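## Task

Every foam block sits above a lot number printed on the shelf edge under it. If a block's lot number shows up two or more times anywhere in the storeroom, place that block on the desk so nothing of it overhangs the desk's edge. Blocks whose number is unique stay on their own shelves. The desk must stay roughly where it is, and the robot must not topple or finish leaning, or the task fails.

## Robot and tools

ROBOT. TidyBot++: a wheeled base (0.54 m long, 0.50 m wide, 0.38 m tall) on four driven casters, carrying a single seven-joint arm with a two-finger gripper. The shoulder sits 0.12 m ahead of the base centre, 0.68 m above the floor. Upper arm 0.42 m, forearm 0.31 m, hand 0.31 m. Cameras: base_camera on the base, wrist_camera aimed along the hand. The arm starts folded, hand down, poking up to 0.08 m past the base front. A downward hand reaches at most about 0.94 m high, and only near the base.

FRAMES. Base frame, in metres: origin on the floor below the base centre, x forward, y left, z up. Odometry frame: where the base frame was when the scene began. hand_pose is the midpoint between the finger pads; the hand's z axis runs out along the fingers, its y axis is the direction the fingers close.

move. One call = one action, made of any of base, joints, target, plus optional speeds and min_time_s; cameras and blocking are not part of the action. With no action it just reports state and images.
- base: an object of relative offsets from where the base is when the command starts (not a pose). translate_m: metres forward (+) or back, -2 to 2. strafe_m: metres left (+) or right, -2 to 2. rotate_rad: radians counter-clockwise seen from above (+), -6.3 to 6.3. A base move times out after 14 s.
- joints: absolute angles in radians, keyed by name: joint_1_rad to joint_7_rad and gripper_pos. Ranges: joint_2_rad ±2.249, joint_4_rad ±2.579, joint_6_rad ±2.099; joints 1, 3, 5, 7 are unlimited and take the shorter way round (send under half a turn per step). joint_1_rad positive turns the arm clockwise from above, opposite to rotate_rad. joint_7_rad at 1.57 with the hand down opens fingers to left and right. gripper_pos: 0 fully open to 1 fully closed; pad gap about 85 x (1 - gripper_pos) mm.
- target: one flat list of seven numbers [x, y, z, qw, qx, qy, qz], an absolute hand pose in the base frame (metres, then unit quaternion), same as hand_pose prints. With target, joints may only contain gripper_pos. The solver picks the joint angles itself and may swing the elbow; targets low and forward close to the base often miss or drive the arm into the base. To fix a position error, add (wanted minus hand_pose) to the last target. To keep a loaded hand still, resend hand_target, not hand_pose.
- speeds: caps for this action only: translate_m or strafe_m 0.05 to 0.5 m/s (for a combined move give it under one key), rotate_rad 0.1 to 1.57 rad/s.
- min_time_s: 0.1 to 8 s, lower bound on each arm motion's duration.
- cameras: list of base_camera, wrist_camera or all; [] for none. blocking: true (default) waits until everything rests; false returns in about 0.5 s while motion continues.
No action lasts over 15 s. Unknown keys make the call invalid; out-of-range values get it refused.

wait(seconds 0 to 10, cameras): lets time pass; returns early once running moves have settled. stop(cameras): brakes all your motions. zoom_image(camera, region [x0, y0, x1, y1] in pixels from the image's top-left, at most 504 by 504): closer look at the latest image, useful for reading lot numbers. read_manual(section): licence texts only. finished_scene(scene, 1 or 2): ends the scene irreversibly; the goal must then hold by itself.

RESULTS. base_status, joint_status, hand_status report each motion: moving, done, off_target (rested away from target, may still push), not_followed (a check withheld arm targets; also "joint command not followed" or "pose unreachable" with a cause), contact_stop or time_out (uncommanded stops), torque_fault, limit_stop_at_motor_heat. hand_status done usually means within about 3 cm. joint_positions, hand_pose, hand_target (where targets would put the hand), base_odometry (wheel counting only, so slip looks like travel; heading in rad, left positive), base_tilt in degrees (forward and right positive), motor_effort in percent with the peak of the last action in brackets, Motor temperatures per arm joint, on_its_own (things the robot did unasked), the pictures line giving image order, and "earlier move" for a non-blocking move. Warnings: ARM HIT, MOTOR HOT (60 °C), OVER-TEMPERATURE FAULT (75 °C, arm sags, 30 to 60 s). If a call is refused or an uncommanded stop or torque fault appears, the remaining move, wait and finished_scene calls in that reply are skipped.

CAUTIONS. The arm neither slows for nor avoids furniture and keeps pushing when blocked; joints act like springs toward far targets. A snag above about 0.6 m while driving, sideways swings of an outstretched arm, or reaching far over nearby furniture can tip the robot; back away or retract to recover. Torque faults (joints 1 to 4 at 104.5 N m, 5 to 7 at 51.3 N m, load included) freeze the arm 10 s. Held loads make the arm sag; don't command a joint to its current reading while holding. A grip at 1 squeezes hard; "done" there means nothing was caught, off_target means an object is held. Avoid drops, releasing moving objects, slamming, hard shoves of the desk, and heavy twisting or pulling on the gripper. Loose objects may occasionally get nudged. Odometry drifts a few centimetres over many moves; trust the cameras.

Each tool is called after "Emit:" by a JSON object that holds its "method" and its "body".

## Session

Emit:
{"method": "move", "body": {"joints": {"joint_1_rad": 0.0, "joint_2_rad": -0.6, "joint_4_rad": -2.45, "joint_6_rad": 0.25, "joint_3_rad": 3.1416, "joint_5_rad": 0.0, "joint_7_rad": 1.571}, "cameras": ["wrist_camera", "base_camera"]}}

Scene clock: 1.90 s.
Motor temperatures (°C): [37 35 30 37 40 37 42]
move: done
base_odometry: x=+0.000 y=+0.000 heading=+0.000
base_tilt: forward=-0.4 right=+0.6
base_status: not commanded
joint_positions: joint_1_rad=-0.019 joint_2_rad=-0.591 joint_3_rad=+3.126 joint_4_rad=-2.467 joint_5_rad=-0.004 joint_6_rad=+0.181 joint_7_rad=+1.592 gripper_pos=+0.000
joint_status: all done
motor_effort: joint_1_rad=+0(2) joint_2_rad=-1(3) joint_3_rad=+1(2) joint_4_rad=+19(20) joint_5_rad=+1(2) joint_6_rad=+9(10) joint_7_rad=+0(1)
hand_pose: x=+0.4929 y=+0.0151 z=+0.8978 quat_wxyz=(-0.002, +0.749, +0.021, +0.662) (m; base frame)
hand_target: x=+0.4948 y=+0.0013 z=+0.9334 quat_wxyz=(+0.000, +0.717, +0.000, +0.697) (m; base frame)
hand_status: not commanded
pictures: base_camera, wrist_camera
Images, in order (width x height): base_camera 644x364, wrist_camera 644x476.

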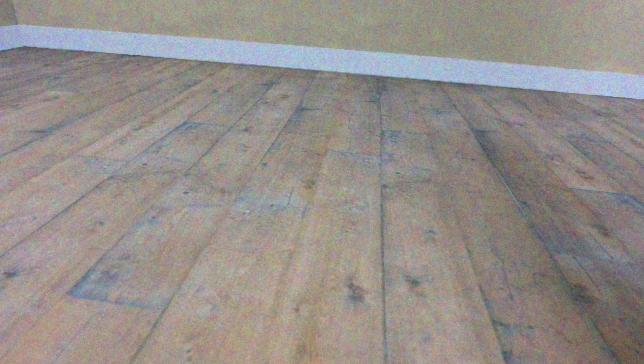

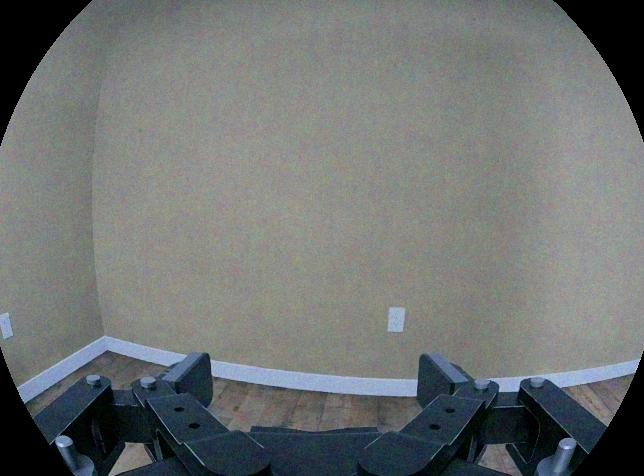

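Emit:
{"method": "move", "body": {"base": {"rotate_rad": 1.4}, "cameras": ["wrist_camera"]}}

Emit:
{"method": "move", "body": {"base": {"rotate_rad": 1.4}, "cameras": ["wrist_camera"]}}

Emit:
{"method": "move", "body": {"base": {"rotate_rad": 1.4}, "cameras": ["wrist_camera"]}}

Scene clock: 4.27 s.
move: done
base_odometry: x=+0.000 y=+0.000 heading=+1.399
base_tilt: forward=-0.3 right=+0.6
base_status: done
joint_positions: joint_1_rad=-0.015 joint_2_rad=-0.591 joint_3_rad=+3.130 joint_4_rad=-2.467 joint_5_rad=-0.004 joint_6_rad=+0.184 joint_7_rad=+1.592 gripper_pos=+0.000
joint_status: not commanded
motor_effort: joint_1_rad=+0(1) joint_2_rad=-1(2) joint_3_rad=+1(2) joint_4_rad=+19(19) joint_5_rad=+1(1) joint_6_rad=+9(10) joint_7_rad=+0(1)
hand_pose: x=+0.4931 y=+0.0117 z=+0.8986 quat_wxyz=(+0.000, +0.749, +0.017, +0.663) (m; base frame)
hand_target: x=+0.4948 y=+0.0013 z=+0.9334 quat_wxyz=(+0.000, +0.717, +0.000, +0.697) (m; base frame)
hand_status: not commanded
pictures: wrist_camera
Images, in order (width x height): wrist_camera 644x476.

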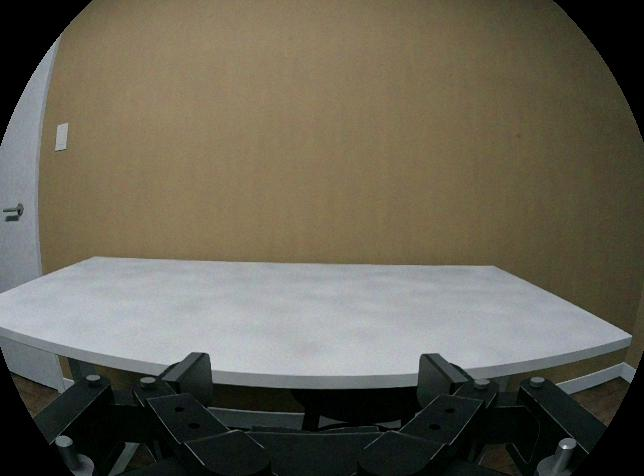

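Scene clock: 6.43 s.
move: done
base_odometry: x=+0.000 y=+0.000 heading=+2.798
base_tilt: forward=-0.4 right=+0.6
base_status: done
joint_positions: joint_1_rad=-0.014 joint_2_rad=-0.591 joint_3_rad=+3.132 joint_4_rad=-2.467 joint_5_rad=-0.004 joint_6_rad=+0.184 joint_7_rad=+1.592 gripper_pos=+0.000
joint_status: not commanded
motor_effort: joint_1_rad=-1(1) joint_2_rad=-1(2) joint_3_rad=+1(2) joint_4_rad=+18(20) joint_5_rad=+1(1) joint_6_rad=+9(10) joint_7_rad=+0(1)
hand_pose: x=+0.4932 y=+0.0103 z=+0.8987 quat_wxyz=(+0.001, +0.749, +0.016, +0.663) (m; base frame)
hand_target: x=+0.4948 y=+0.0013 z=+0.9334 quat_wxyz=(+0.000, +0.717, +0.000, +0.697) (m; base frame)
hand_status: not commanded
pictures: wrist_camera
Images, in order (width x height): wrist_camera 644x476.

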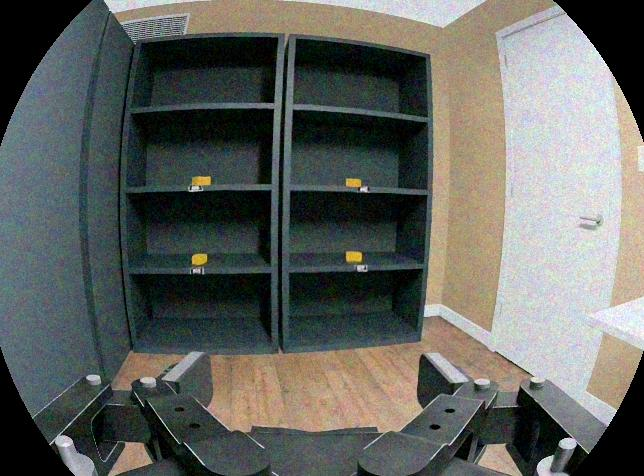

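Scene clock: 8.60 s.
move: done
base_odometry: x=+0.000 y=+0.000 heading=-2.086
base_tilt: forward=-0.4 right=+0.6
base_status: done
joint_positions: joint_1_rad=-0.013 joint_2_rad=-0.591 joint_3_rad=+3.133 joint_4_rad=-2.467 joint_5_rad=-0.004 joint_6_rad=+0.184 joint_7_rad=+1.592 gripper_pos=+0.000
joint_status: not commanded
motor_effort: joint_1_rad=+0(1) joint_2_rad=-1(2) joint_3_rad=+1(2) joint_4_rad=+18(20) joint_5_rad=+1(1) joint_6_rad=+9(10) joint_7_rad=+0(1)
hand_pose: x=+0.4932 y=+0.0097 z=+0.8987 quat_wxyz=(+0.001, +0.749, +0.015, +0.663) (m; base frame)
hand_target: x=+0.4948 y=+0.0013 z=+0.9334 quat_wxyz=(+0.000, +0.717, +0.000, +0.697) (m; base frame)
hand_status: not commanded
pictures: wrist_camera
Images, in order (width x height): wrist_camera 644x476.

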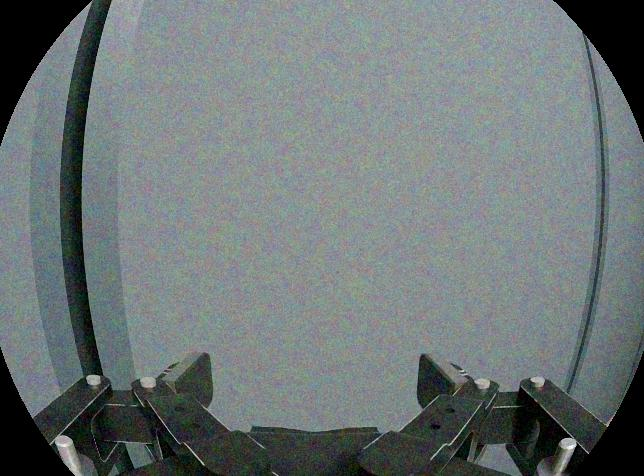

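Emit:
{"method": "move", "body": {"base": {"translate_m": 0.295, "strafe_m": -1.508, "rotate_rad": -1.157}, "cameras": ["wrist_camera", "base_camera"]}}

Emit:
{"method": "zoom_image", "body": {"camera": "wrist_camera", "region": [60, 100, 320, 360]}}

Emit:
{"method": "zoom_image", "body": {"camera": "wrist_camera", "region": [320, 100, 580, 360]}}

Scene clock: 15.07 s.
move: done
base_odometry: x=-1.458 y=+0.486 heading=+3.040
base_tilt: forward=-0.3 right=+0.6
base_status: done
joint_positions: joint_1_rad=-0.012 joint_2_rad=-0.594 joint_3_rad=+3.135 joint_4_rad=-2.467 joint_5_rad=-0.004 joint_6_rad=+0.187 joint_7_rad=+1.592 gripper_pos=+0.000
joint_status: not commanded
motor_effort: joint_1_rad=+0(1) joint_2_rad=+0(3) joint_3_rad=+1(3) joint_4_rad=+18(20) joint_5_rad=+1(1) joint_6_rad=+9(10) joint_7_rad=+0(1)
hand_pose: x=+0.4926 y=+0.0085 z=+0.9009 quat_wxyz=(+0.001, +0.747, +0.014, +0.665) (m; base frame)
hand_target: x=+0.4948 y=+0.0013 z=+0.9334 quat_wxyz=(+0.000, +0.717, +0.000, +0.697) (m; base frame)
hand_status: not commanded
pictures: base_camera, wrist_camera
Images, in order (width x height): base_camera 644x364, wrist_camera 644x476.

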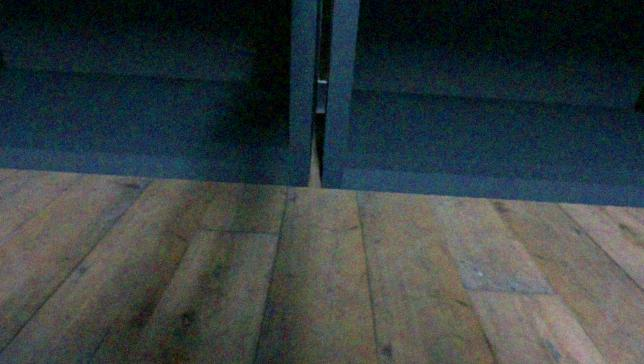

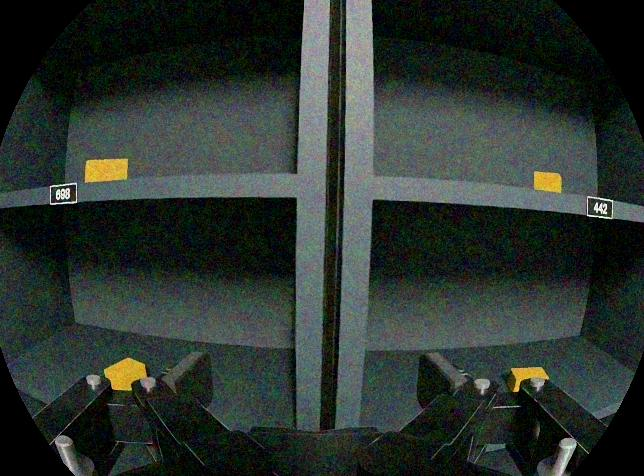

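Scaled by 1.938.

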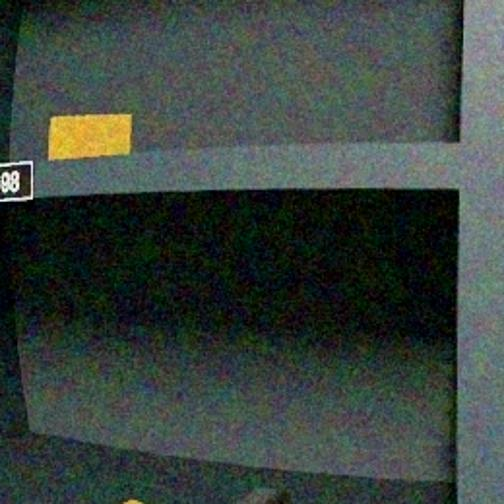

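Scaled by 1.938.

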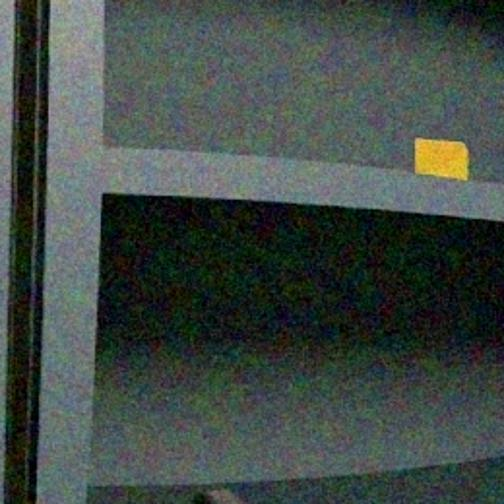

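Emit:
{"method": "move", "body": {"joints": {"joint_6_rad": -0.3}, "cameras": ["wrist_camera"]}}

Emit:
{"method": "zoom_image", "body": {"camera": "wrist_camera", "region": [20, 180, 320, 400]}}

Emit:
{"method": "zoom_image", "body": {"camera": "wrist_camera", "region": [320, 180, 620, 400]}}

Scene clock: 16.30 s.
move: done
base_odometry: x=-1.458 y=+0.486 heading=+3.040
base_tilt: forward=-0.3 right=+0.6
base_status: not commanded
joint_positions: joint_1_rad=-0.012 joint_2_rad=-0.594 joint_3_rad=+3.135 joint_4_rad=-2.464 joint_5_rad=-0.004 joint_6_rad=-0.257 joint_7_rad=+1.592 gripper_pos=+0.000
joint_status: all done
motor_effort: joint_1_rad=-1(1) joint_2_rad=+1(1) joint_3_rad=+1(1) joint_4_rad=+18(20) joint_5_rad=+1(1) joint_6_rad=+8(10) joint_7_rad=-1(1)
hand_pose: x=+0.4481 y=+0.0079 z=+0.7735 quat_wxyz=(+0.001, +0.874, +0.016, +0.486) (m; base frame)
hand_target: x=+0.4441 y=+0.0013 z=+0.7720 quat_wxyz=(+0.000, +0.880, +0.000, +0.476) (m; base frame)
hand_status: not commanded
pictures: wrist_camera
Images, in order (width x height): wrist_camera 644x476.

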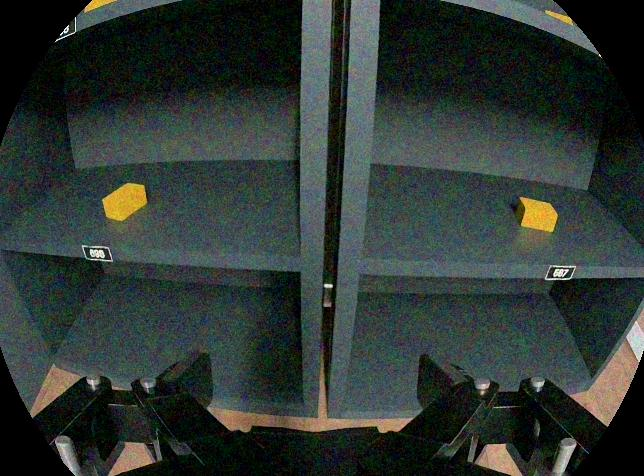

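Scaled by 1.680.

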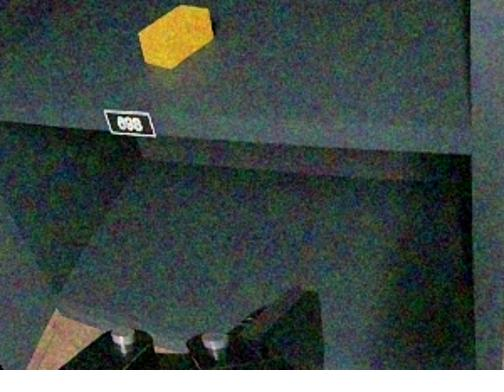

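Scaled by 1.680.

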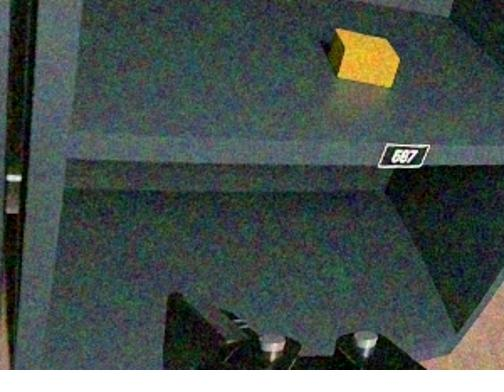

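Emit:
{"method": "zoom_image", "body": {"camera": "wrist_camera", "region": [70, 230, 130, 280]}}

Emit:
{"method": "zoom_image", "body": {"camera": "wrist_camera", "region": [530, 245, 590, 295]}}

Emit:
{"method": "zoom_image", "body": {"camera": "wrist_camera", "region": [50, 10, 90, 50]}}

Scaled by 8.400.

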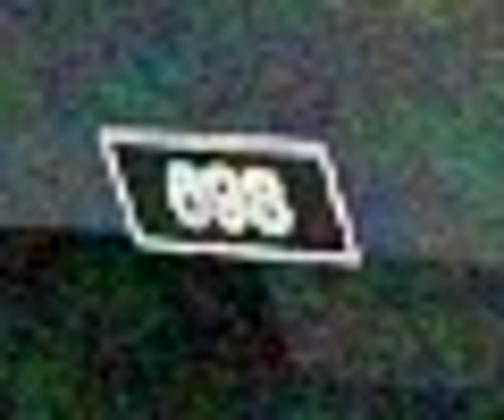

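Scaled by 8.400.

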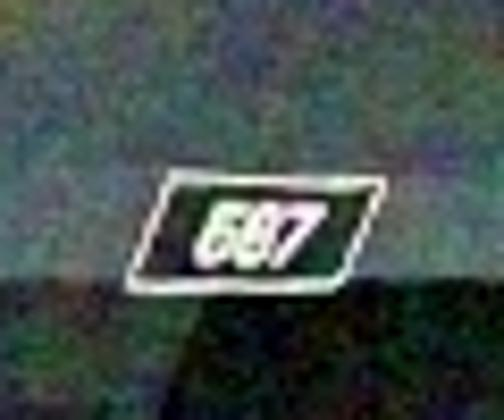

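Scaled by 12.600.

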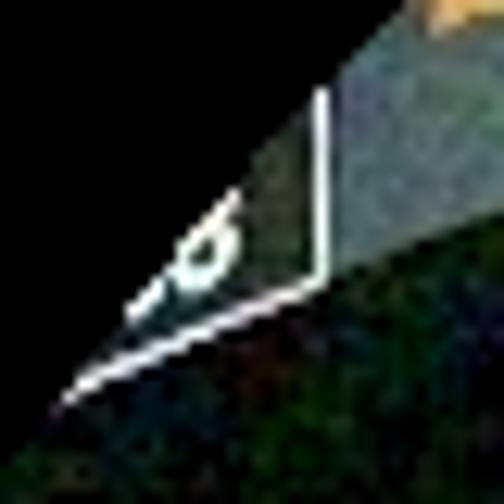

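Emit:
{"method": "move", "body": {"base": {"strafe_m": 0.42}, "joints": {"joint_6_rad": 0.03}, "cameras": ["wrist_camera", "base_camera"]}}

Emit:
{"method": "zoom_image", "body": {"camera": "wrist_camera", "region": [180, 80, 380, 330]}}

Scene clock: 18.90 s.
move: done
base_odometry: x=-1.501 y=+0.068 heading=+3.039
base_tilt: forward=-0.4 right=+0.6
base_status: done
joint_positions: joint_1_rad=-0.012 joint_2_rad=-0.595 joint_3_rad=+3.135 joint_4_rad=-2.456 joint_5_rad=-0.004 joint_6_rad=+0.001 joint_7_rad=+1.592 gripper_pos=+0.000
joint_status: all done
motor_effort: joint_1_rad=-1(1) joint_2_rad=-1(1) joint_3_rad=+1(2) joint_4_rad=+18(21) joint_5_rad=+1(1) joint_6_rad=+8(10) joint_7_rad=+0(1)
hand_pose: x=+0.4827 y=+0.0083 z=+0.8514 quat_wxyz=(+0.001, +0.802, +0.015, +0.598) (m; base frame)
hand_target: x=+0.4853 y=+0.0013 z=+0.8657 quat_wxyz=(+0.000, +0.790, +0.000, +0.614) (m; base frame)
hand_status: not commanded
pictures: base_camera, wrist_camera
Images, in order (width x height): base_camera 644x364, wrist_camera 644x476.

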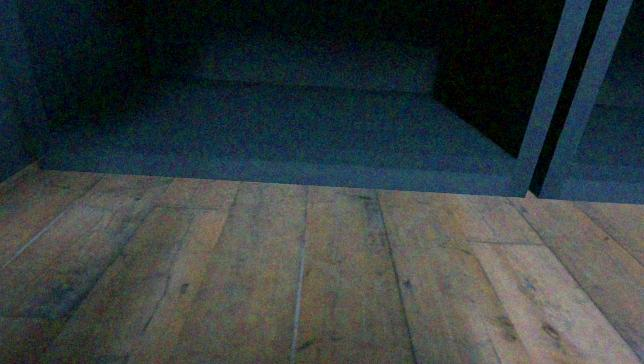

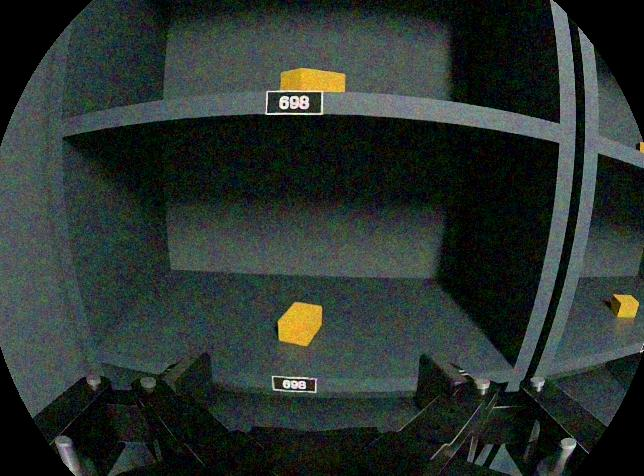

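Scaled by 2.016.

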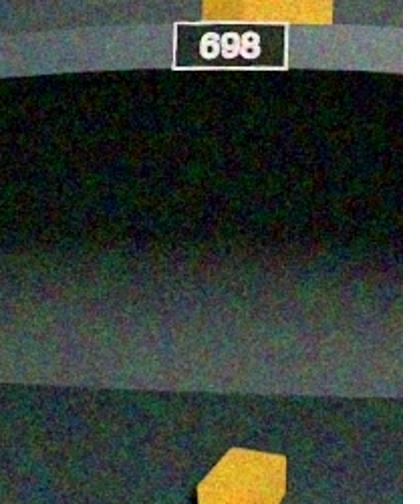

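Emit:
{"method": "zoom_image", "body": {"camera": "wrist_camera", "region": [264, 366, 324, 400]}}

Emit:
{"method": "zoom_image", "body": {"camera": "wrist_camera", "region": [260, 290, 340, 360]}}

Emit:
{"method": "zoom_image", "body": {"camera": "wrist_camera", "region": [264, 60, 354, 120]}}

Scaled by 8.400.

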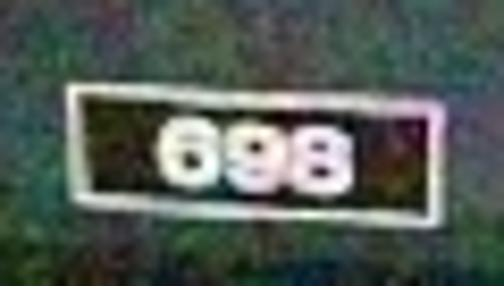

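Scaled by 6.300.

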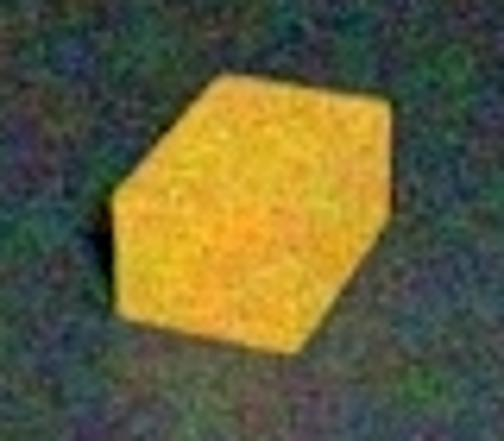

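Scaled by 5.600.

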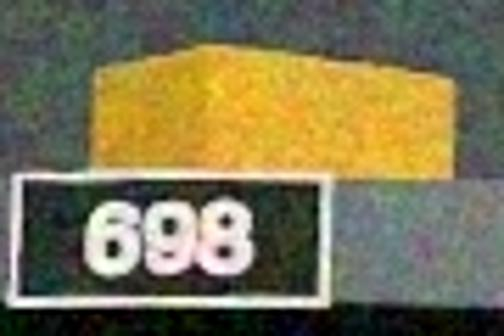

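Emit:
{"method": "move", "body": {"base": {"translate_m": 0.275, "strafe_m": 0.23}, "joints": {"joint_1_rad": 0.285, "joint_2_rad": 0.339, "joint_3_rad": 3.1416, "joint_4_rad": -2.44, "joint_5_rad": 0.0, "joint_6_rad": 0.747, "joint_7_rad": 1.571}, "cameras": ["wrist_camera", "base_camera"]}}

Scene clock: 22.77 s.
move: done
base_odometry: x=-1.798 y=-0.133 heading=+3.040
base_tilt: forward=-0.3 right=+0.6
base_status: done
joint_positions: joint_1_rad=+0.267 joint_2_rad=+0.306 joint_3_rad=+3.135 joint_4_rad=-2.456 joint_5_rad=-0.004 joint_6_rad=+0.681 joint_7_rad=+1.592 gripper_pos=+0.000
joint_status: all done
motor_effort: joint_1_rad=+0(2) joint_2_rad=-19(20) joint_3_rad=+0(2) joint_4_rad=+10(20) joint_5_rad=+1(1) joint_6_rad=+7(10) joint_7_rad=+0(1)
hand_pose: x=+0.6164 y=-0.1325 z=+0.6392 quat_wxyz=(+0.071, +0.856, -0.106, +0.501) (m; base frame)
hand_target: x=+0.6282 y=-0.1478 z=+0.6462 quat_wxyz=(+0.075, +0.841, -0.121, +0.521) (m; base frame)
hand_status: not commanded
pictures: base_camera, wrist_camera
Images, in order (width x height): base_camera 644x364, wrist_camera 644x476.

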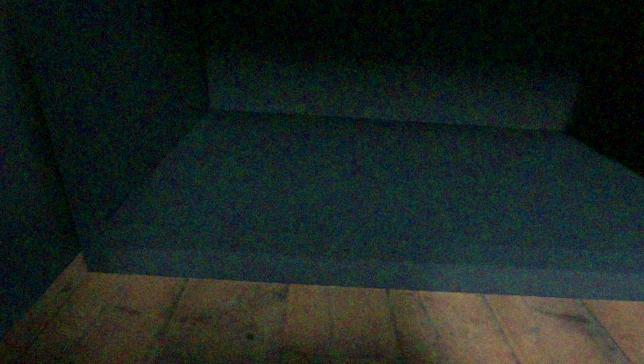

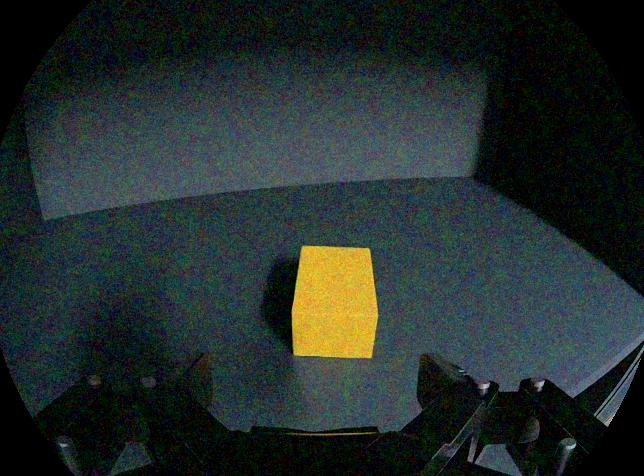

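Emit:
{"method": "move", "body": {"joints": {"joint_1_rad": 0.309, "joint_2_rad": 0.535, "joint_4_rad": -2.234, "joint_6_rad": 0.755}, "cameras": ["wrist_camera"]}}

Scene clock: 24.60 s.
move: done
base_odometry: x=-1.798 y=-0.133 heading=+3.040
base_tilt: forward=-0.3 right=+0.6
base_status: not commanded
joint_positions: joint_1_rad=+0.290 joint_2_rad=+0.499 joint_3_rad=+3.135 joint_4_rad=-2.259 joint_5_rad=-0.004 joint_6_rad=+0.691 joint_7_rad=+1.592 gripper_pos=+0.000
joint_status: all done
motor_effort: joint_1_rad=-1(1) joint_2_rad=-25(26) joint_3_rad=+0(1) joint_4_rad=+9(11) joint_5_rad=+1(1) joint_6_rad=+8(10) joint_7_rad=+0(1)
hand_pose: x=+0.6882 y=-0.1657 z=+0.6118 quat_wxyz=(+0.077, +0.851, -0.116, +0.506) (m; base frame)
hand_target: x=+0.7007 y=-0.1843 z=+0.6175 quat_wxyz=(+0.082, +0.835, -0.130, +0.528) (m; base frame)
hand_status: not commanded
pictures: wrist_camera
Images, in order (width x height): wrist_camera 644x476.

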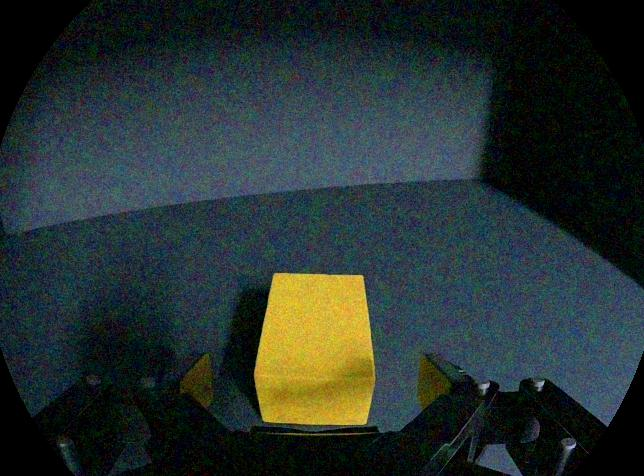

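Emit:
{"method": "move", "body": {"joints": {"joint_2_rad": 0.735, "joint_4_rad": -2.044, "joint_6_rad": 0.76}, "cameras": ["wrist_camera"]}}

Scene clock: 25.90 s.
move: done
base_odometry: x=-1.798 y=-0.133 heading=+3.040
base_tilt: forward=-0.3 right=+0.6
base_status: not commanded
joint_positions: joint_1_rad=+0.290 joint_2_rad=+0.696 joint_3_rad=+3.135 joint_4_rad=-2.071 joint_5_rad=-0.004 joint_6_rad=+0.696 joint_7_rad=+1.592 gripper_pos=+0.000
joint_status: all done
motor_effort: joint_1_rad=+0(1) joint_2_rad=-29(31) joint_3_rad=-1(1) joint_4_rad=+9(11) joint_5_rad=+1(1) joint_6_rad=+8(9) joint_7_rad=+0(1)
hand_pose: x=+0.7508 y=-0.1843 z=+0.5631 quat_wxyz=(+0.077, +0.852, -0.116, +0.505) (m; base frame)
hand_target: x=+0.7617 y=-0.2037 z=+0.5651 quat_wxyz=(+0.082, +0.837, -0.130, +0.526) (m; base frame)
hand_status: not commanded
pictures: wrist_camera
Images, in order (width x height): wrist_camera 644x476.

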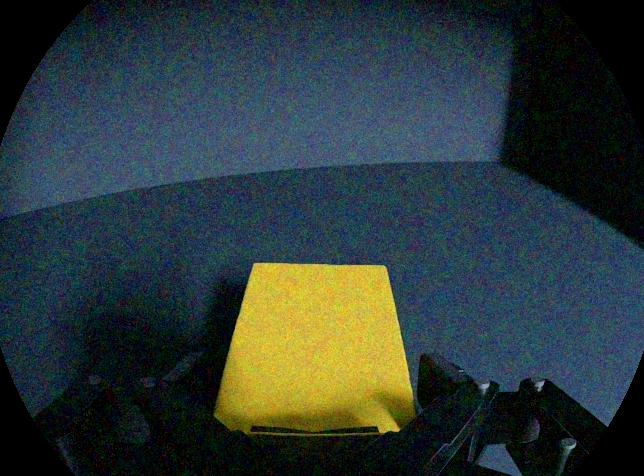

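Emit:
{"method": "move", "body": {"joints": {"gripper_pos": 0.55}, "cameras": ["wrist_camera"]}}

Scene clock: 26.83 s.
move: off_target
base_odometry: x=-1.798 y=-0.133 heading=+3.040
base_tilt: forward=-0.3 right=+0.6
base_status: not commanded
joint_positions: joint_1_rad=+0.290 joint_2_rad=+0.696 joint_3_rad=+3.135 joint_4_rad=-2.069 joint_5_rad=-0.004 joint_6_rad=+0.699 joint_7_rad=+1.592 gripper_pos=+0.385
joint_status: gripper_pos off_target (ended at +0.385, target +0.550)
motor_effort: joint_1_rad=+0(1) joint_2_rad=-30(30) joint_3_rad=+0(1) joint_4_rad=+10(10) joint_5_rad=+1(1) joint_6_rad=+8(9) joint_7_rad=+0(1)
hand_pose: x=+0.7517 y=-0.1845 z=+0.5643 quat_wxyz=(+0.077, +0.851, -0.116, +0.506) (m; base frame)
hand_target: x=+0.7617 y=-0.2037 z=+0.5651 quat_wxyz=(+0.082, +0.837, -0.130, +0.526) (m; base frame)
hand_status: not commanded
pictures: wrist_camera
Images, in order (width x height): wrist_camera 644x476.

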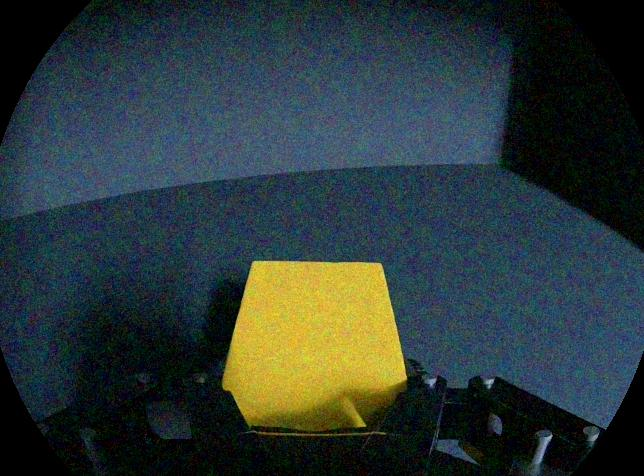

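Emit:
{"method": "move", "body": {"joints": {"joint_2_rad": 0.58, "gripper_pos": 0.6}, "blocking": false}}

Emit:
{"method": "move", "body": {"base": {"translate_m": -0.5}, "cameras": ["wrist_camera"]}}

Emit:
{"method": "move", "body": {"base": {"translate_m": -0.9, "strafe_m": -0.4, "rotate_rad": -1.57}, "joints": {"joint_1_rad": 0.0, "joint_2_rad": -0.2, "joint_4_rad": -1.75, "joint_6_rad": -0.5}, "cameras": ["wrist_camera", "base_camera"]}}

Scene clock: 28.57 s.
move: moving
base_odometry: x=-1.798 y=-0.133 heading=+3.040
base_tilt: forward=-0.3 right=+0.6
base_status: not commanded
joint_positions: joint_1_rad=+0.290 joint_2_rad=+0.647 joint_3_rad=+3.135 joint_4_rad=-2.069 joint_5_rad=-0.004 joint_6_rad=+0.699 joint_7_rad=+1.592 gripper_pos=+0.385
joint_status: joint_2_rad moving; gripper_pos off_target (ended at +0.385, target +0.600)
motor_effort: joint_1_rad=+0(1) joint_2_rad=-30(32) joint_3_rad=+0(1) joint_4_rad=+10(11) joint_5_rad=+1(1) joint_6_rad=+9(9) joint_7_rad=+0(1)
hand_pose: x=+0.7565 y=-0.1860 z=+0.5965 quat_wxyz=(+0.080, +0.838, -0.115, +0.527) (m; base frame)
hand_target: x=+0.7703 y=-0.2065 z=+0.6455 quat_wxyz=(+0.090, +0.804, -0.125, +0.574) (m; base frame)
hand_status: not commanded
pictures: none

Scene clock: 30.93 s.
move: done
base_odometry: x=-1.300 y=-0.184 heading=+3.039
base_tilt: forward=-0.3 right=+0.6
base_status: done
joint_positions: joint_1_rad=+0.295 joint_2_rad=+0.589 joint_3_rad=+3.135 joint_4_rad=-2.059 joint_5_rad=-0.004 joint_6_rad=+0.704 joint_7_rad=+1.592 gripper_pos=+0.385
joint_status: all done
motor_effort: joint_1_rad=+0(2) joint_2_rad=-29(30) joint_3_rad=+0(1) joint_4_rad=+12(13) joint_5_rad=+1(1) joint_6_rad=+9(10) joint_7_rad=+0(1)
hand_pose: x=+0.7634 y=-0.1919 z=+0.6411 quat_wxyz=(+0.086, +0.818, -0.114, +0.557) (m; base frame)
hand_target: x=+0.7711 y=-0.2068 z=+0.6706 quat_wxyz=(+0.092, +0.793, -0.123, +0.589) (m; base frame)
hand_status: not commanded
pictures: wrist_camera
Images, in order (width x height): wrist_camera 644x476.

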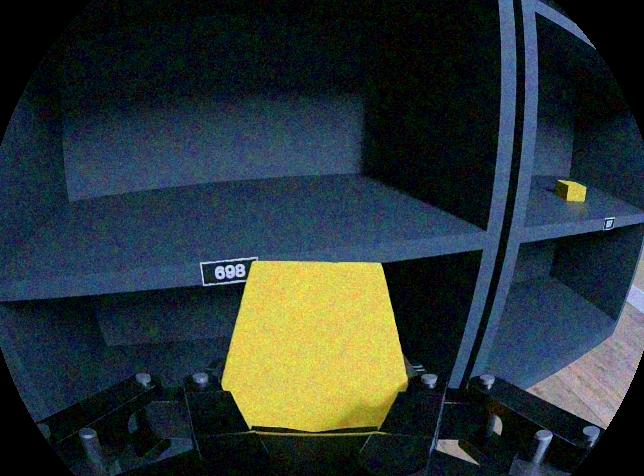

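Scene clock: 34.63 s.
move: done
base_odometry: x=-0.364 y=+0.122 heading=+1.469
base_tilt: forward=-0.3 right=+0.6
base_status: done
joint_positions: joint_1_rad=+0.013 joint_2_rad=-0.188 joint_3_rad=+3.143 joint_4_rad=-1.779 joint_5_rad=-0.004 joint_6_rad=-0.445 joint_7_rad=+1.592 gripper_pos=+0.385
joint_status: all done
motor_effort: joint_1_rad=-1(5) joint_2_rad=-13(32) joint_3_rad=+1(3) joint_4_rad=+19(20) joint_5_rad=+1(1) joint_6_rad=+8(10) joint_7_rad=+0(1)
hand_pose: x=+0.6330 y=-0.0053 z=+0.9488 quat_wxyz=(+0.007, +0.851, +0.002, +0.525) (m; base frame)
hand_target: x=+0.6259 y=+0.0014 z=+0.9572 quat_wxyz=(+0.000, +0.855, +0.000, +0.519) (m; base frame)
hand_status: not commanded
pictures: base_camera, wrist_camera
Images, in order (width x height): base_camera 644x364, wrist_camera 644x476.

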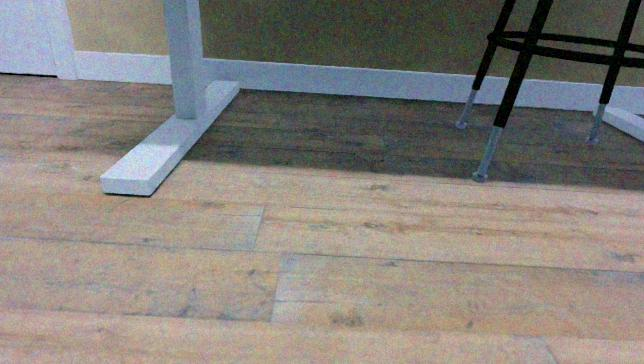

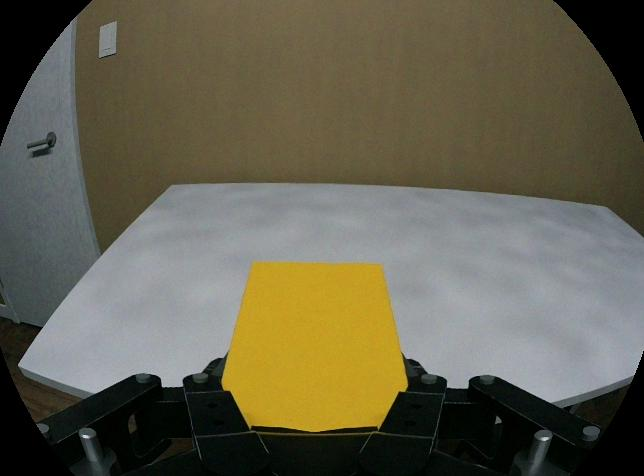

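Emit:
{"method": "move", "body": {"joints": {"joint_2_rad": 0.715, "joint_4_rad": -1.135, "joint_6_rad": -0.131}, "cameras": ["wrist_camera"]}}

Scene clock: 37.67 s.
move: done
base_odometry: x=-0.364 y=+0.122 heading=+1.469
base_tilt: forward=-0.3 right=+0.6
base_status: not commanded
joint_positions: joint_1_rad=+0.013 joint_2_rad=+0.668 joint_3_rad=+3.143 joint_4_rad=-1.166 joint_5_rad=-0.004 joint_6_rad=-0.199 joint_7_rad=+1.592 gripper_pos=+0.385
joint_status: all done
motor_effort: joint_1_rad=-1(1) joint_2_rad=-37(40) joint_3_rad=+0(1) joint_4_rad=+19(21) joint_5_rad=+1(1) joint_6_rad=+8(10) joint_7_rad=+0(1)
hand_pose: x=+0.9617 y=-0.0098 z=+0.7909 quat_wxyz=(+0.008, +0.851, +0.002, +0.526) (m; base frame)
hand_target: x=+0.9825 y=+0.0014 z=+0.7888 quat_wxyz=(+0.000, +0.836, +0.000, +0.548) (m; base frame)
hand_status: not commanded
pictures: wrist_camera
Images, in order (width x height): wrist_camera 644x476.

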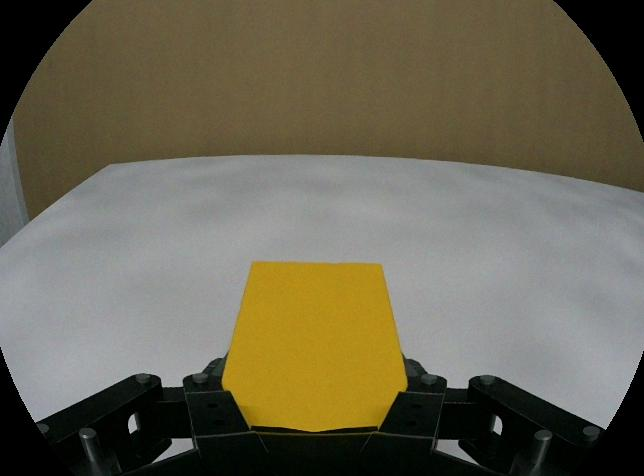

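Emit:
{"method": "move", "body": {"joints": {"joint_2_rad": 0.738}}}

Emit:
{"method": "move", "body": {"joints": {"joint_2_rad": 0.752}}}

Emit:
{"method": "move", "body": {"joints": {"joint_2_rad": 0.764}}}

Scene clock: 38.57 s.
move: done
base_odometry: x=-0.364 y=+0.122 heading=+1.469
base_tilt: forward=-0.3 right=+0.6
base_status: not commanded
joint_positions: joint_1_rad=+0.013 joint_2_rad=+0.686 joint_3_rad=+3.143 joint_4_rad=-1.163 joint_5_rad=-0.004 joint_6_rad=-0.196 joint_7_rad=+1.592 gripper_pos=+0.385
joint_status: all done
motor_effort: joint_1_rad=+0(1) joint_2_rad=-38(39) joint_3_rad=+0(1) joint_4_rad=+19(19) joint_5_rad=+1(1) joint_6_rad=+8(9) joint_7_rad=+0(1)
hand_pose: x=+0.9647 y=-0.0099 z=+0.7786 quat_wxyz=(+0.008, +0.854, +0.002, +0.521) (m; base frame)
hand_target: x=+0.9848 y=+0.0014 z=+0.7689 quat_wxyz=(+0.000, +0.843, +0.000, +0.539) (m; base frame)
hand_status: not commanded
pictures: none

Scene clock: 39.23 s.
move: done
base_odometry: x=-0.364 y=+0.122 heading=+1.469
base_tilt: forward=-0.3 right=+0.6
base_status: not commanded
joint_positions: joint_1_rad=+0.013 joint_2_rad=+0.698 joint_3_rad=+3.143 joint_4_rad=-1.162 joint_5_rad=-0.004 joint_6_rad=-0.196 joint_7_rad=+1.592 gripper_pos=+0.385
joint_status: all done
motor_effort: joint_1_rad=-1(1) joint_2_rad=-38(40) joint_3_rad=+0(1) joint_4_rad=+18(19) joint_5_rad=+1(1) joint_6_rad=+8(9) joint_7_rad=+0(0)
hand_pose: x=+0.9660 y=-0.0099 z=+0.7692 quat_wxyz=(+0.008, +0.856, +0.002, +0.516) (m; base frame)
hand_target: x=+0.9859 y=+0.0014 z=+0.7567 quat_wxyz=(+0.000, +0.846, +0.000, +0.533) (m; base frame)
hand_status: not commanded
pictures: none

Scene clock: 39.87 s.
move: done
base_odometry: x=-0.364 y=+0.122 heading=+1.469
base_tilt: forward=-0.3 right=+0.6
base_status: not commanded
joint_positions: joint_1_rad=+0.013 joint_2_rad=+0.709 joint_3_rad=+3.143 joint_4_rad=-1.162 joint_5_rad=-0.004 joint_6_rad=-0.195 joint_7_rad=+1.592 gripper_pos=+0.385
joint_status: all done
motor_effort: joint_1_rad=+0(1) joint_2_rad=-38(39) joint_3_rad=+0(1) joint_4_rad=+18(19) joint_5_rad=+1(1) joint_6_rad=+8(9) joint_7_rad=-1(1)
hand_pose: x=+0.9671 y=-0.0099 z=+0.7602 quat_wxyz=(+0.008, +0.859, +0.002, +0.512) (m; base frame)
hand_target: x=+0.9867 y=+0.0014 z=+0.7464 quat_wxyz=(+0.000, +0.849, +0.000, +0.528) (m; base frame)
hand_status: not commanded
pictures: none

Emit:
{"method": "move", "body": {"joints": {"joint_2_rad": 0.776}}}

Emit:
{"method": "move", "body": {"joints": {"joint_2_rad": 0.786}, "cameras": ["wrist_camera"]}}

Scene clock: 40.53 s.
move: done
base_odometry: x=-0.364 y=+0.122 heading=+1.469
base_tilt: forward=-0.3 right=+0.6
base_status: not commanded
joint_positions: joint_1_rad=+0.013 joint_2_rad=+0.718 joint_3_rad=+3.143 joint_4_rad=-1.161 joint_5_rad=-0.004 joint_6_rad=-0.193 joint_7_rad=+1.592 gripper_pos=+0.385
joint_status: all done
motor_effort: joint_1_rad=+0(1) joint_2_rad=-37(39) joint_3_rad=-1(1) joint_4_rad=+18(19) joint_5_rad=+1(1) joint_6_rad=+8(9) joint_7_rad=+0(0)
hand_pose: x=+0.9682 y=-0.0099 z=+0.7536 quat_wxyz=(+0.008, +0.860, +0.002, +0.509) (m; base frame)
hand_target: x=+0.9874 y=+0.0014 z=+0.7359 quat_wxyz=(+0.000, +0.853, +0.000, +0.523) (m; base frame)
hand_status: not commanded
pictures: none

Scene clock: 41.00 s.
move: done
base_odometry: x=-0.364 y=+0.122 heading=+1.469
base_tilt: forward=-0.3 right=+0.6
base_status: not commanded
joint_positions: joint_1_rad=+0.013 joint_2_rad=+0.719 joint_3_rad=+3.143 joint_4_rad=-1.160 joint_5_rad=-0.004 joint_6_rad=-0.192 joint_7_rad=+1.592 gripper_pos=+0.385
joint_status: all done
motor_effort: joint_1_rad=-1(1) joint_2_rad=-37(37) joint_3_rad=+0(1) joint_4_rad=+18(19) joint_5_rad=+1(1) joint_6_rad=+8(8) joint_7_rad=-1(1)
hand_pose: x=+0.9688 y=-0.0099 z=+0.7536 quat_wxyz=(+0.008, +0.860, +0.002, +0.510) (m; base frame)
hand_target: x=+0.9879 y=+0.0014 z=+0.7273 quat_wxyz=(+0.000, +0.855, +0.000, +0.518) (m; base frame)
hand_status: not commanded
pictures: wrist_camera
Images, in order (width x height): wrist_camera 644x476.

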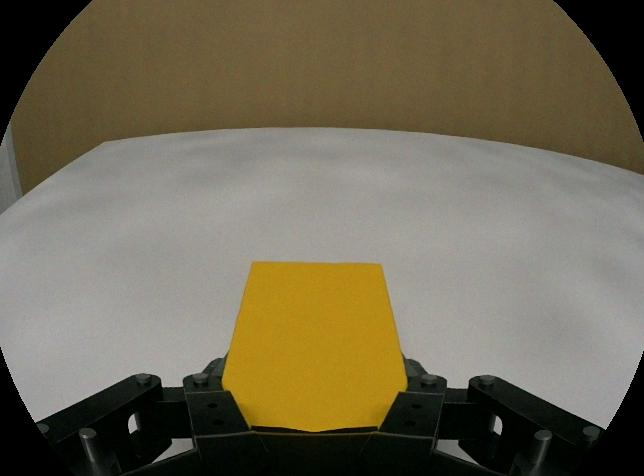

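Emit:
{"method": "move", "body": {"joints": {"joint_2_rad": 0.776, "gripper_pos": 0.0}}}

Emit:
{"method": "move", "body": {"joints": {"joint_2_rad": 0.50}, "min_time_s": 0.8, "cameras": ["wrist_camera"]}}

Emit:
{"method": "move", "body": {"base": {"translate_m": -0.404, "strafe_m": 1.376, "rotate_rad": 1.57}, "joints": {"joint_1_rad": -0.315, "joint_2_rad": 0.03, "joint_4_rad": -1.248, "joint_5_rad": 1.043, "joint_6_rad": -1.40, "joint_7_rad": 0.405}, "min_time_s": 2.5, "cameras": ["wrist_camera", "base_camera"]}}

Scene clock: 45.13 s.
move: done
base_odometry: x=-0.364 y=+0.122 heading=+1.469
base_tilt: forward=-0.3 right=+0.6
base_status: not commanded
joint_positions: joint_1_rad=+0.013 joint_2_rad=+0.724 joint_3_rad=+3.143 joint_4_rad=-1.160 joint_5_rad=-0.004 joint_6_rad=-0.192 joint_7_rad=+1.592 gripper_pos=+0.000
joint_status: all done
motor_effort: joint_1_rad=+0(1) joint_2_rad=-38(39) joint_3_rad=+0(1) joint_4_rad=+18(19) joint_5_rad=+1(1) joint_6_rad=+8(8) joint_7_rad=+0(1)
hand_pose: x=+0.9692 y=-0.0099 z=+0.7497 quat_wxyz=(+0.008, +0.861, +0.002, +0.508) (m; base frame)
hand_target: x=+0.9874 y=+0.0014 z=+0.7359 quat_wxyz=(+0.000, +0.853, +0.000, +0.523) (m; base frame)
hand_status: not commanded
pictures: none

Scene clock: 46.50 s.
move: done
base_odometry: x=-0.364 y=+0.122 heading=+1.469
base_tilt: forward=-0.3 right=+0.6
base_status: not commanded
joint_positions: joint_1_rad=+0.013 joint_2_rad=+0.487 joint_3_rad=+3.143 joint_4_rad=-1.148 joint_5_rad=-0.004 joint_6_rad=-0.186 joint_7_rad=+1.592 gripper_pos=+0.000
joint_status: all done
motor_effort: joint_1_rad=-1(1) joint_2_rad=-34(43) joint_3_rad=+0(1) joint_4_rad=+19(21) joint_5_rad=+1(1) joint_6_rad=+9(10) joint_7_rad=+0(1)
hand_pose: x=+0.9313 y=-0.0094 z=+0.9561 quat_wxyz=(+0.009, +0.790, +0.002, +0.613) (m; base frame)
hand_target: x=+0.9398 y=+0.0014 z=+0.9705 quat_wxyz=(+0.000, +0.773, +0.000, +0.635) (m; base frame)
hand_status: not commanded
pictures: wrist_camera
Images, in order (width x height): wrist_camera 644x476.

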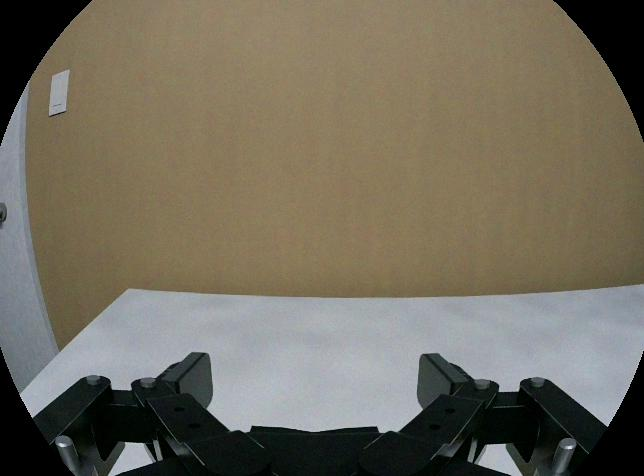

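Scene clock: 51.20 s.
move: done
base_odometry: x=-1.774 y=-0.140 heading=+3.040
base_tilt: forward=-0.3 right=+0.6
base_status: done
joint_positions: joint_1_rad=-0.298 joint_2_rad=+0.022 joint_3_rad=+3.140 joint_4_rad=-1.211 joint_5_rad=+0.969 joint_6_rad=-1.349 joint_7_rad=+0.448 gripper_pos=+0.000
joint_status: all done
motor_effort: joint_1_rad=+0(8) joint_2_rad=-16(36) joint_3_rad=+0(4) joint_4_rad=+16(21) joint_5_rad=+8(8) joint_6_rad=+5(10) joint_7_rad=+0(2)
hand_pose: x=+0.6009 y=-0.1122 z=+1.0669 quat_wxyz=(+0.193, +0.769, -0.365, +0.489) (m; base frame)
hand_target: x=+0.5896 y=-0.1242 z=+1.0602 quat_wxyz=(+0.233, +0.756, -0.376, +0.482) (m; base frame)
hand_status: not commanded
pictures: base_camera, wrist_camera
Images, in order (width x height): base_camera 644x364, wrist_camera 644x476.

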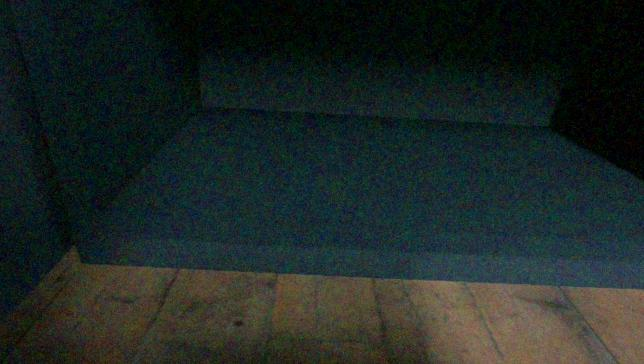

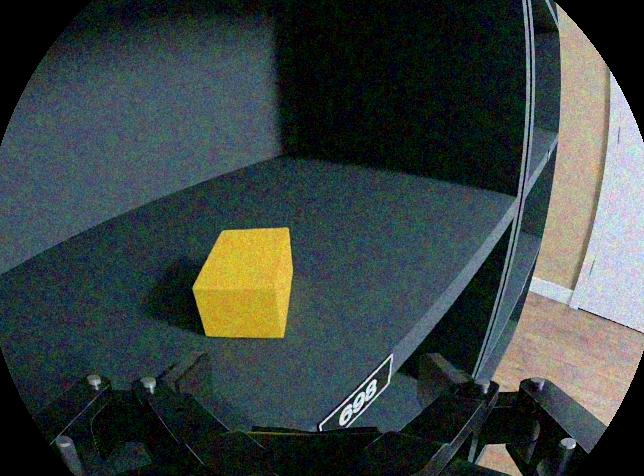

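Emit:
{"method": "move", "body": {"joints": {"joint_1_rad": -0.33, "joint_2_rad": 0.085, "joint_4_rad": -1.28, "joint_5_rad": 1.12, "joint_7_rad": 0.37}}}

Scene clock: 52.83 s.
move: done
base_odometry: x=-1.774 y=-0.140 heading=+3.040
base_tilt: forward=-0.3 right=+0.6
base_status: not commanded
joint_positions: joint_1_rad=-0.311 joint_2_rad=+0.060 joint_3_rad=+3.140 joint_4_rad=-1.243 joint_5_rad=+1.049 joint_6_rad=-1.349 joint_7_rad=+0.412 gripper_pos=+0.000
joint_status: all done
motor_effort: joint_1_rad=-1(1) joint_2_rad=-17(19) joint_3_rad=+0(1) joint_4_rad=+16(17) joint_5_rad=+8(9) joint_6_rad=+3(5) joint_7_rad=+0(1)
hand_pose: x=+0.6131 y=-0.1159 z=+1.0569 quat_wxyz=(+0.231, +0.761, -0.355, +0.491) (m; base frame)
hand_target: x=+0.6079 y=-0.1232 z=+1.0450 quat_wxyz=(+0.273, +0.751, -0.359, +0.482) (m; base frame)
hand_status: not commanded
pictures: none

Emit:
{"method": "move", "body": {"base": {"translate_m": 0.042, "strafe_m": 0.035}, "joints": {"joint_4_rad": -1.375, "joint_7_rad": 0.29}, "cameras": ["wrist_camera"]}}

Scene clock: 54.53 s.
move: done
base_odometry: x=-1.820 y=-0.170 heading=+3.040
base_tilt: forward=-0.3 right=+0.6
base_status: done
joint_positions: joint_1_rad=-0.318 joint_2_rad=+0.078 joint_3_rad=+3.140 joint_4_rad=-1.339 joint_5_rad=+1.055 joint_6_rad=-1.352 joint_7_rad=+0.334 gripper_pos=+0.000
joint_status: all done
motor_effort: joint_1_rad=+0(2) joint_2_rad=-18(22) joint_3_rad=+0(1) joint_4_rad=+16(17) joint_5_rad=+8(9) joint_6_rad=+3(5) joint_7_rad=+0(1)
hand_pose: x=+0.6129 y=-0.1136 z=+1.0114 quat_wxyz=(+0.246, +0.769, -0.361, +0.467) (m; base frame)
hand_target: x=+0.6012 y=-0.1255 z=+1.0085 quat_wxyz=(+0.282, +0.753, -0.370, +0.465) (m; base frame)
hand_status: not commanded
pictures: wrist_camera
Images, in order (width x height): wrist_camera 644x476.

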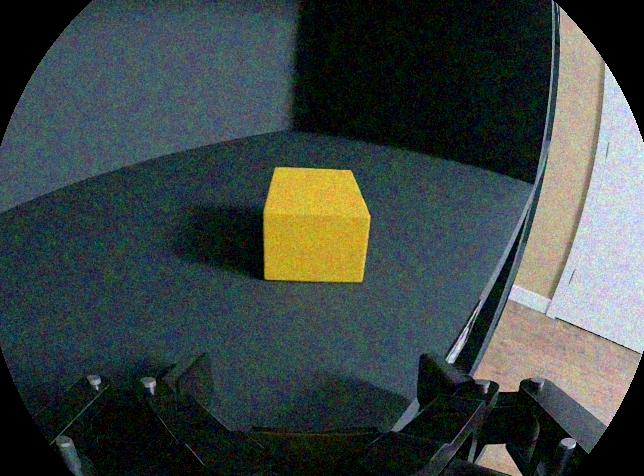

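Emit:
{"method": "move", "body": {"base": {"translate_m": 0.0806, "strafe_m": -0.1013}, "speeds": {"translate_m": 0.12}, "joints": {"joint_4_rad": -1.255}, "cameras": ["wrist_camera"]}}

Scene clock: 56.60 s.
move: done
base_odometry: x=-1.890 y=-0.062 heading=+3.040
base_tilt: forward=-0.3 right=+0.6
base_status: done
joint_positions: joint_1_rad=-0.321 joint_2_rad=+0.077 joint_3_rad=+3.140 joint_4_rad=-1.275 joint_5_rad=+1.055 joint_6_rad=-1.353 joint_7_rad=+0.333 gripper_pos=+0.000
joint_status: all done
motor_effort: joint_1_rad=+0(2) joint_2_rad=-18(20) joint_3_rad=+1(2) joint_4_rad=+16(18) joint_5_rad=+9(9) joint_6_rad=+3(4) joint_7_rad=+0(1)
hand_pose: x=+0.6176 y=-0.1109 z=+1.0373 quat_wxyz=(+0.226, +0.757, -0.373, +0.487) (m; base frame)
hand_target: x=+0.6091 y=-0.1228 z=+1.0547 quat_wxyz=(+0.246, +0.731, -0.394, +0.500) (m; base frame)
hand_status: not commanded
pictures: wrist_camera
Images, in order (width x height): wrist_camera 644x476.

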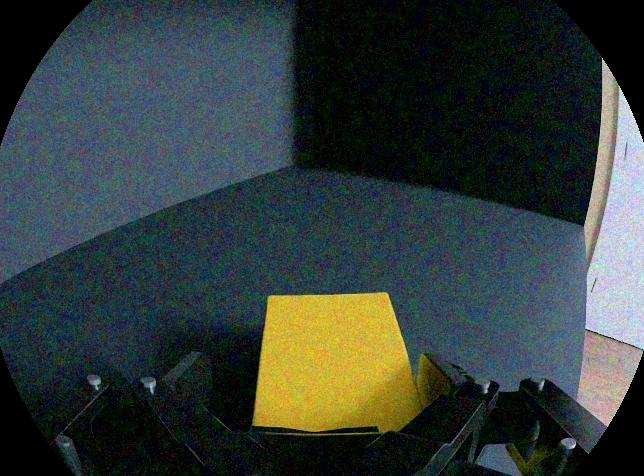

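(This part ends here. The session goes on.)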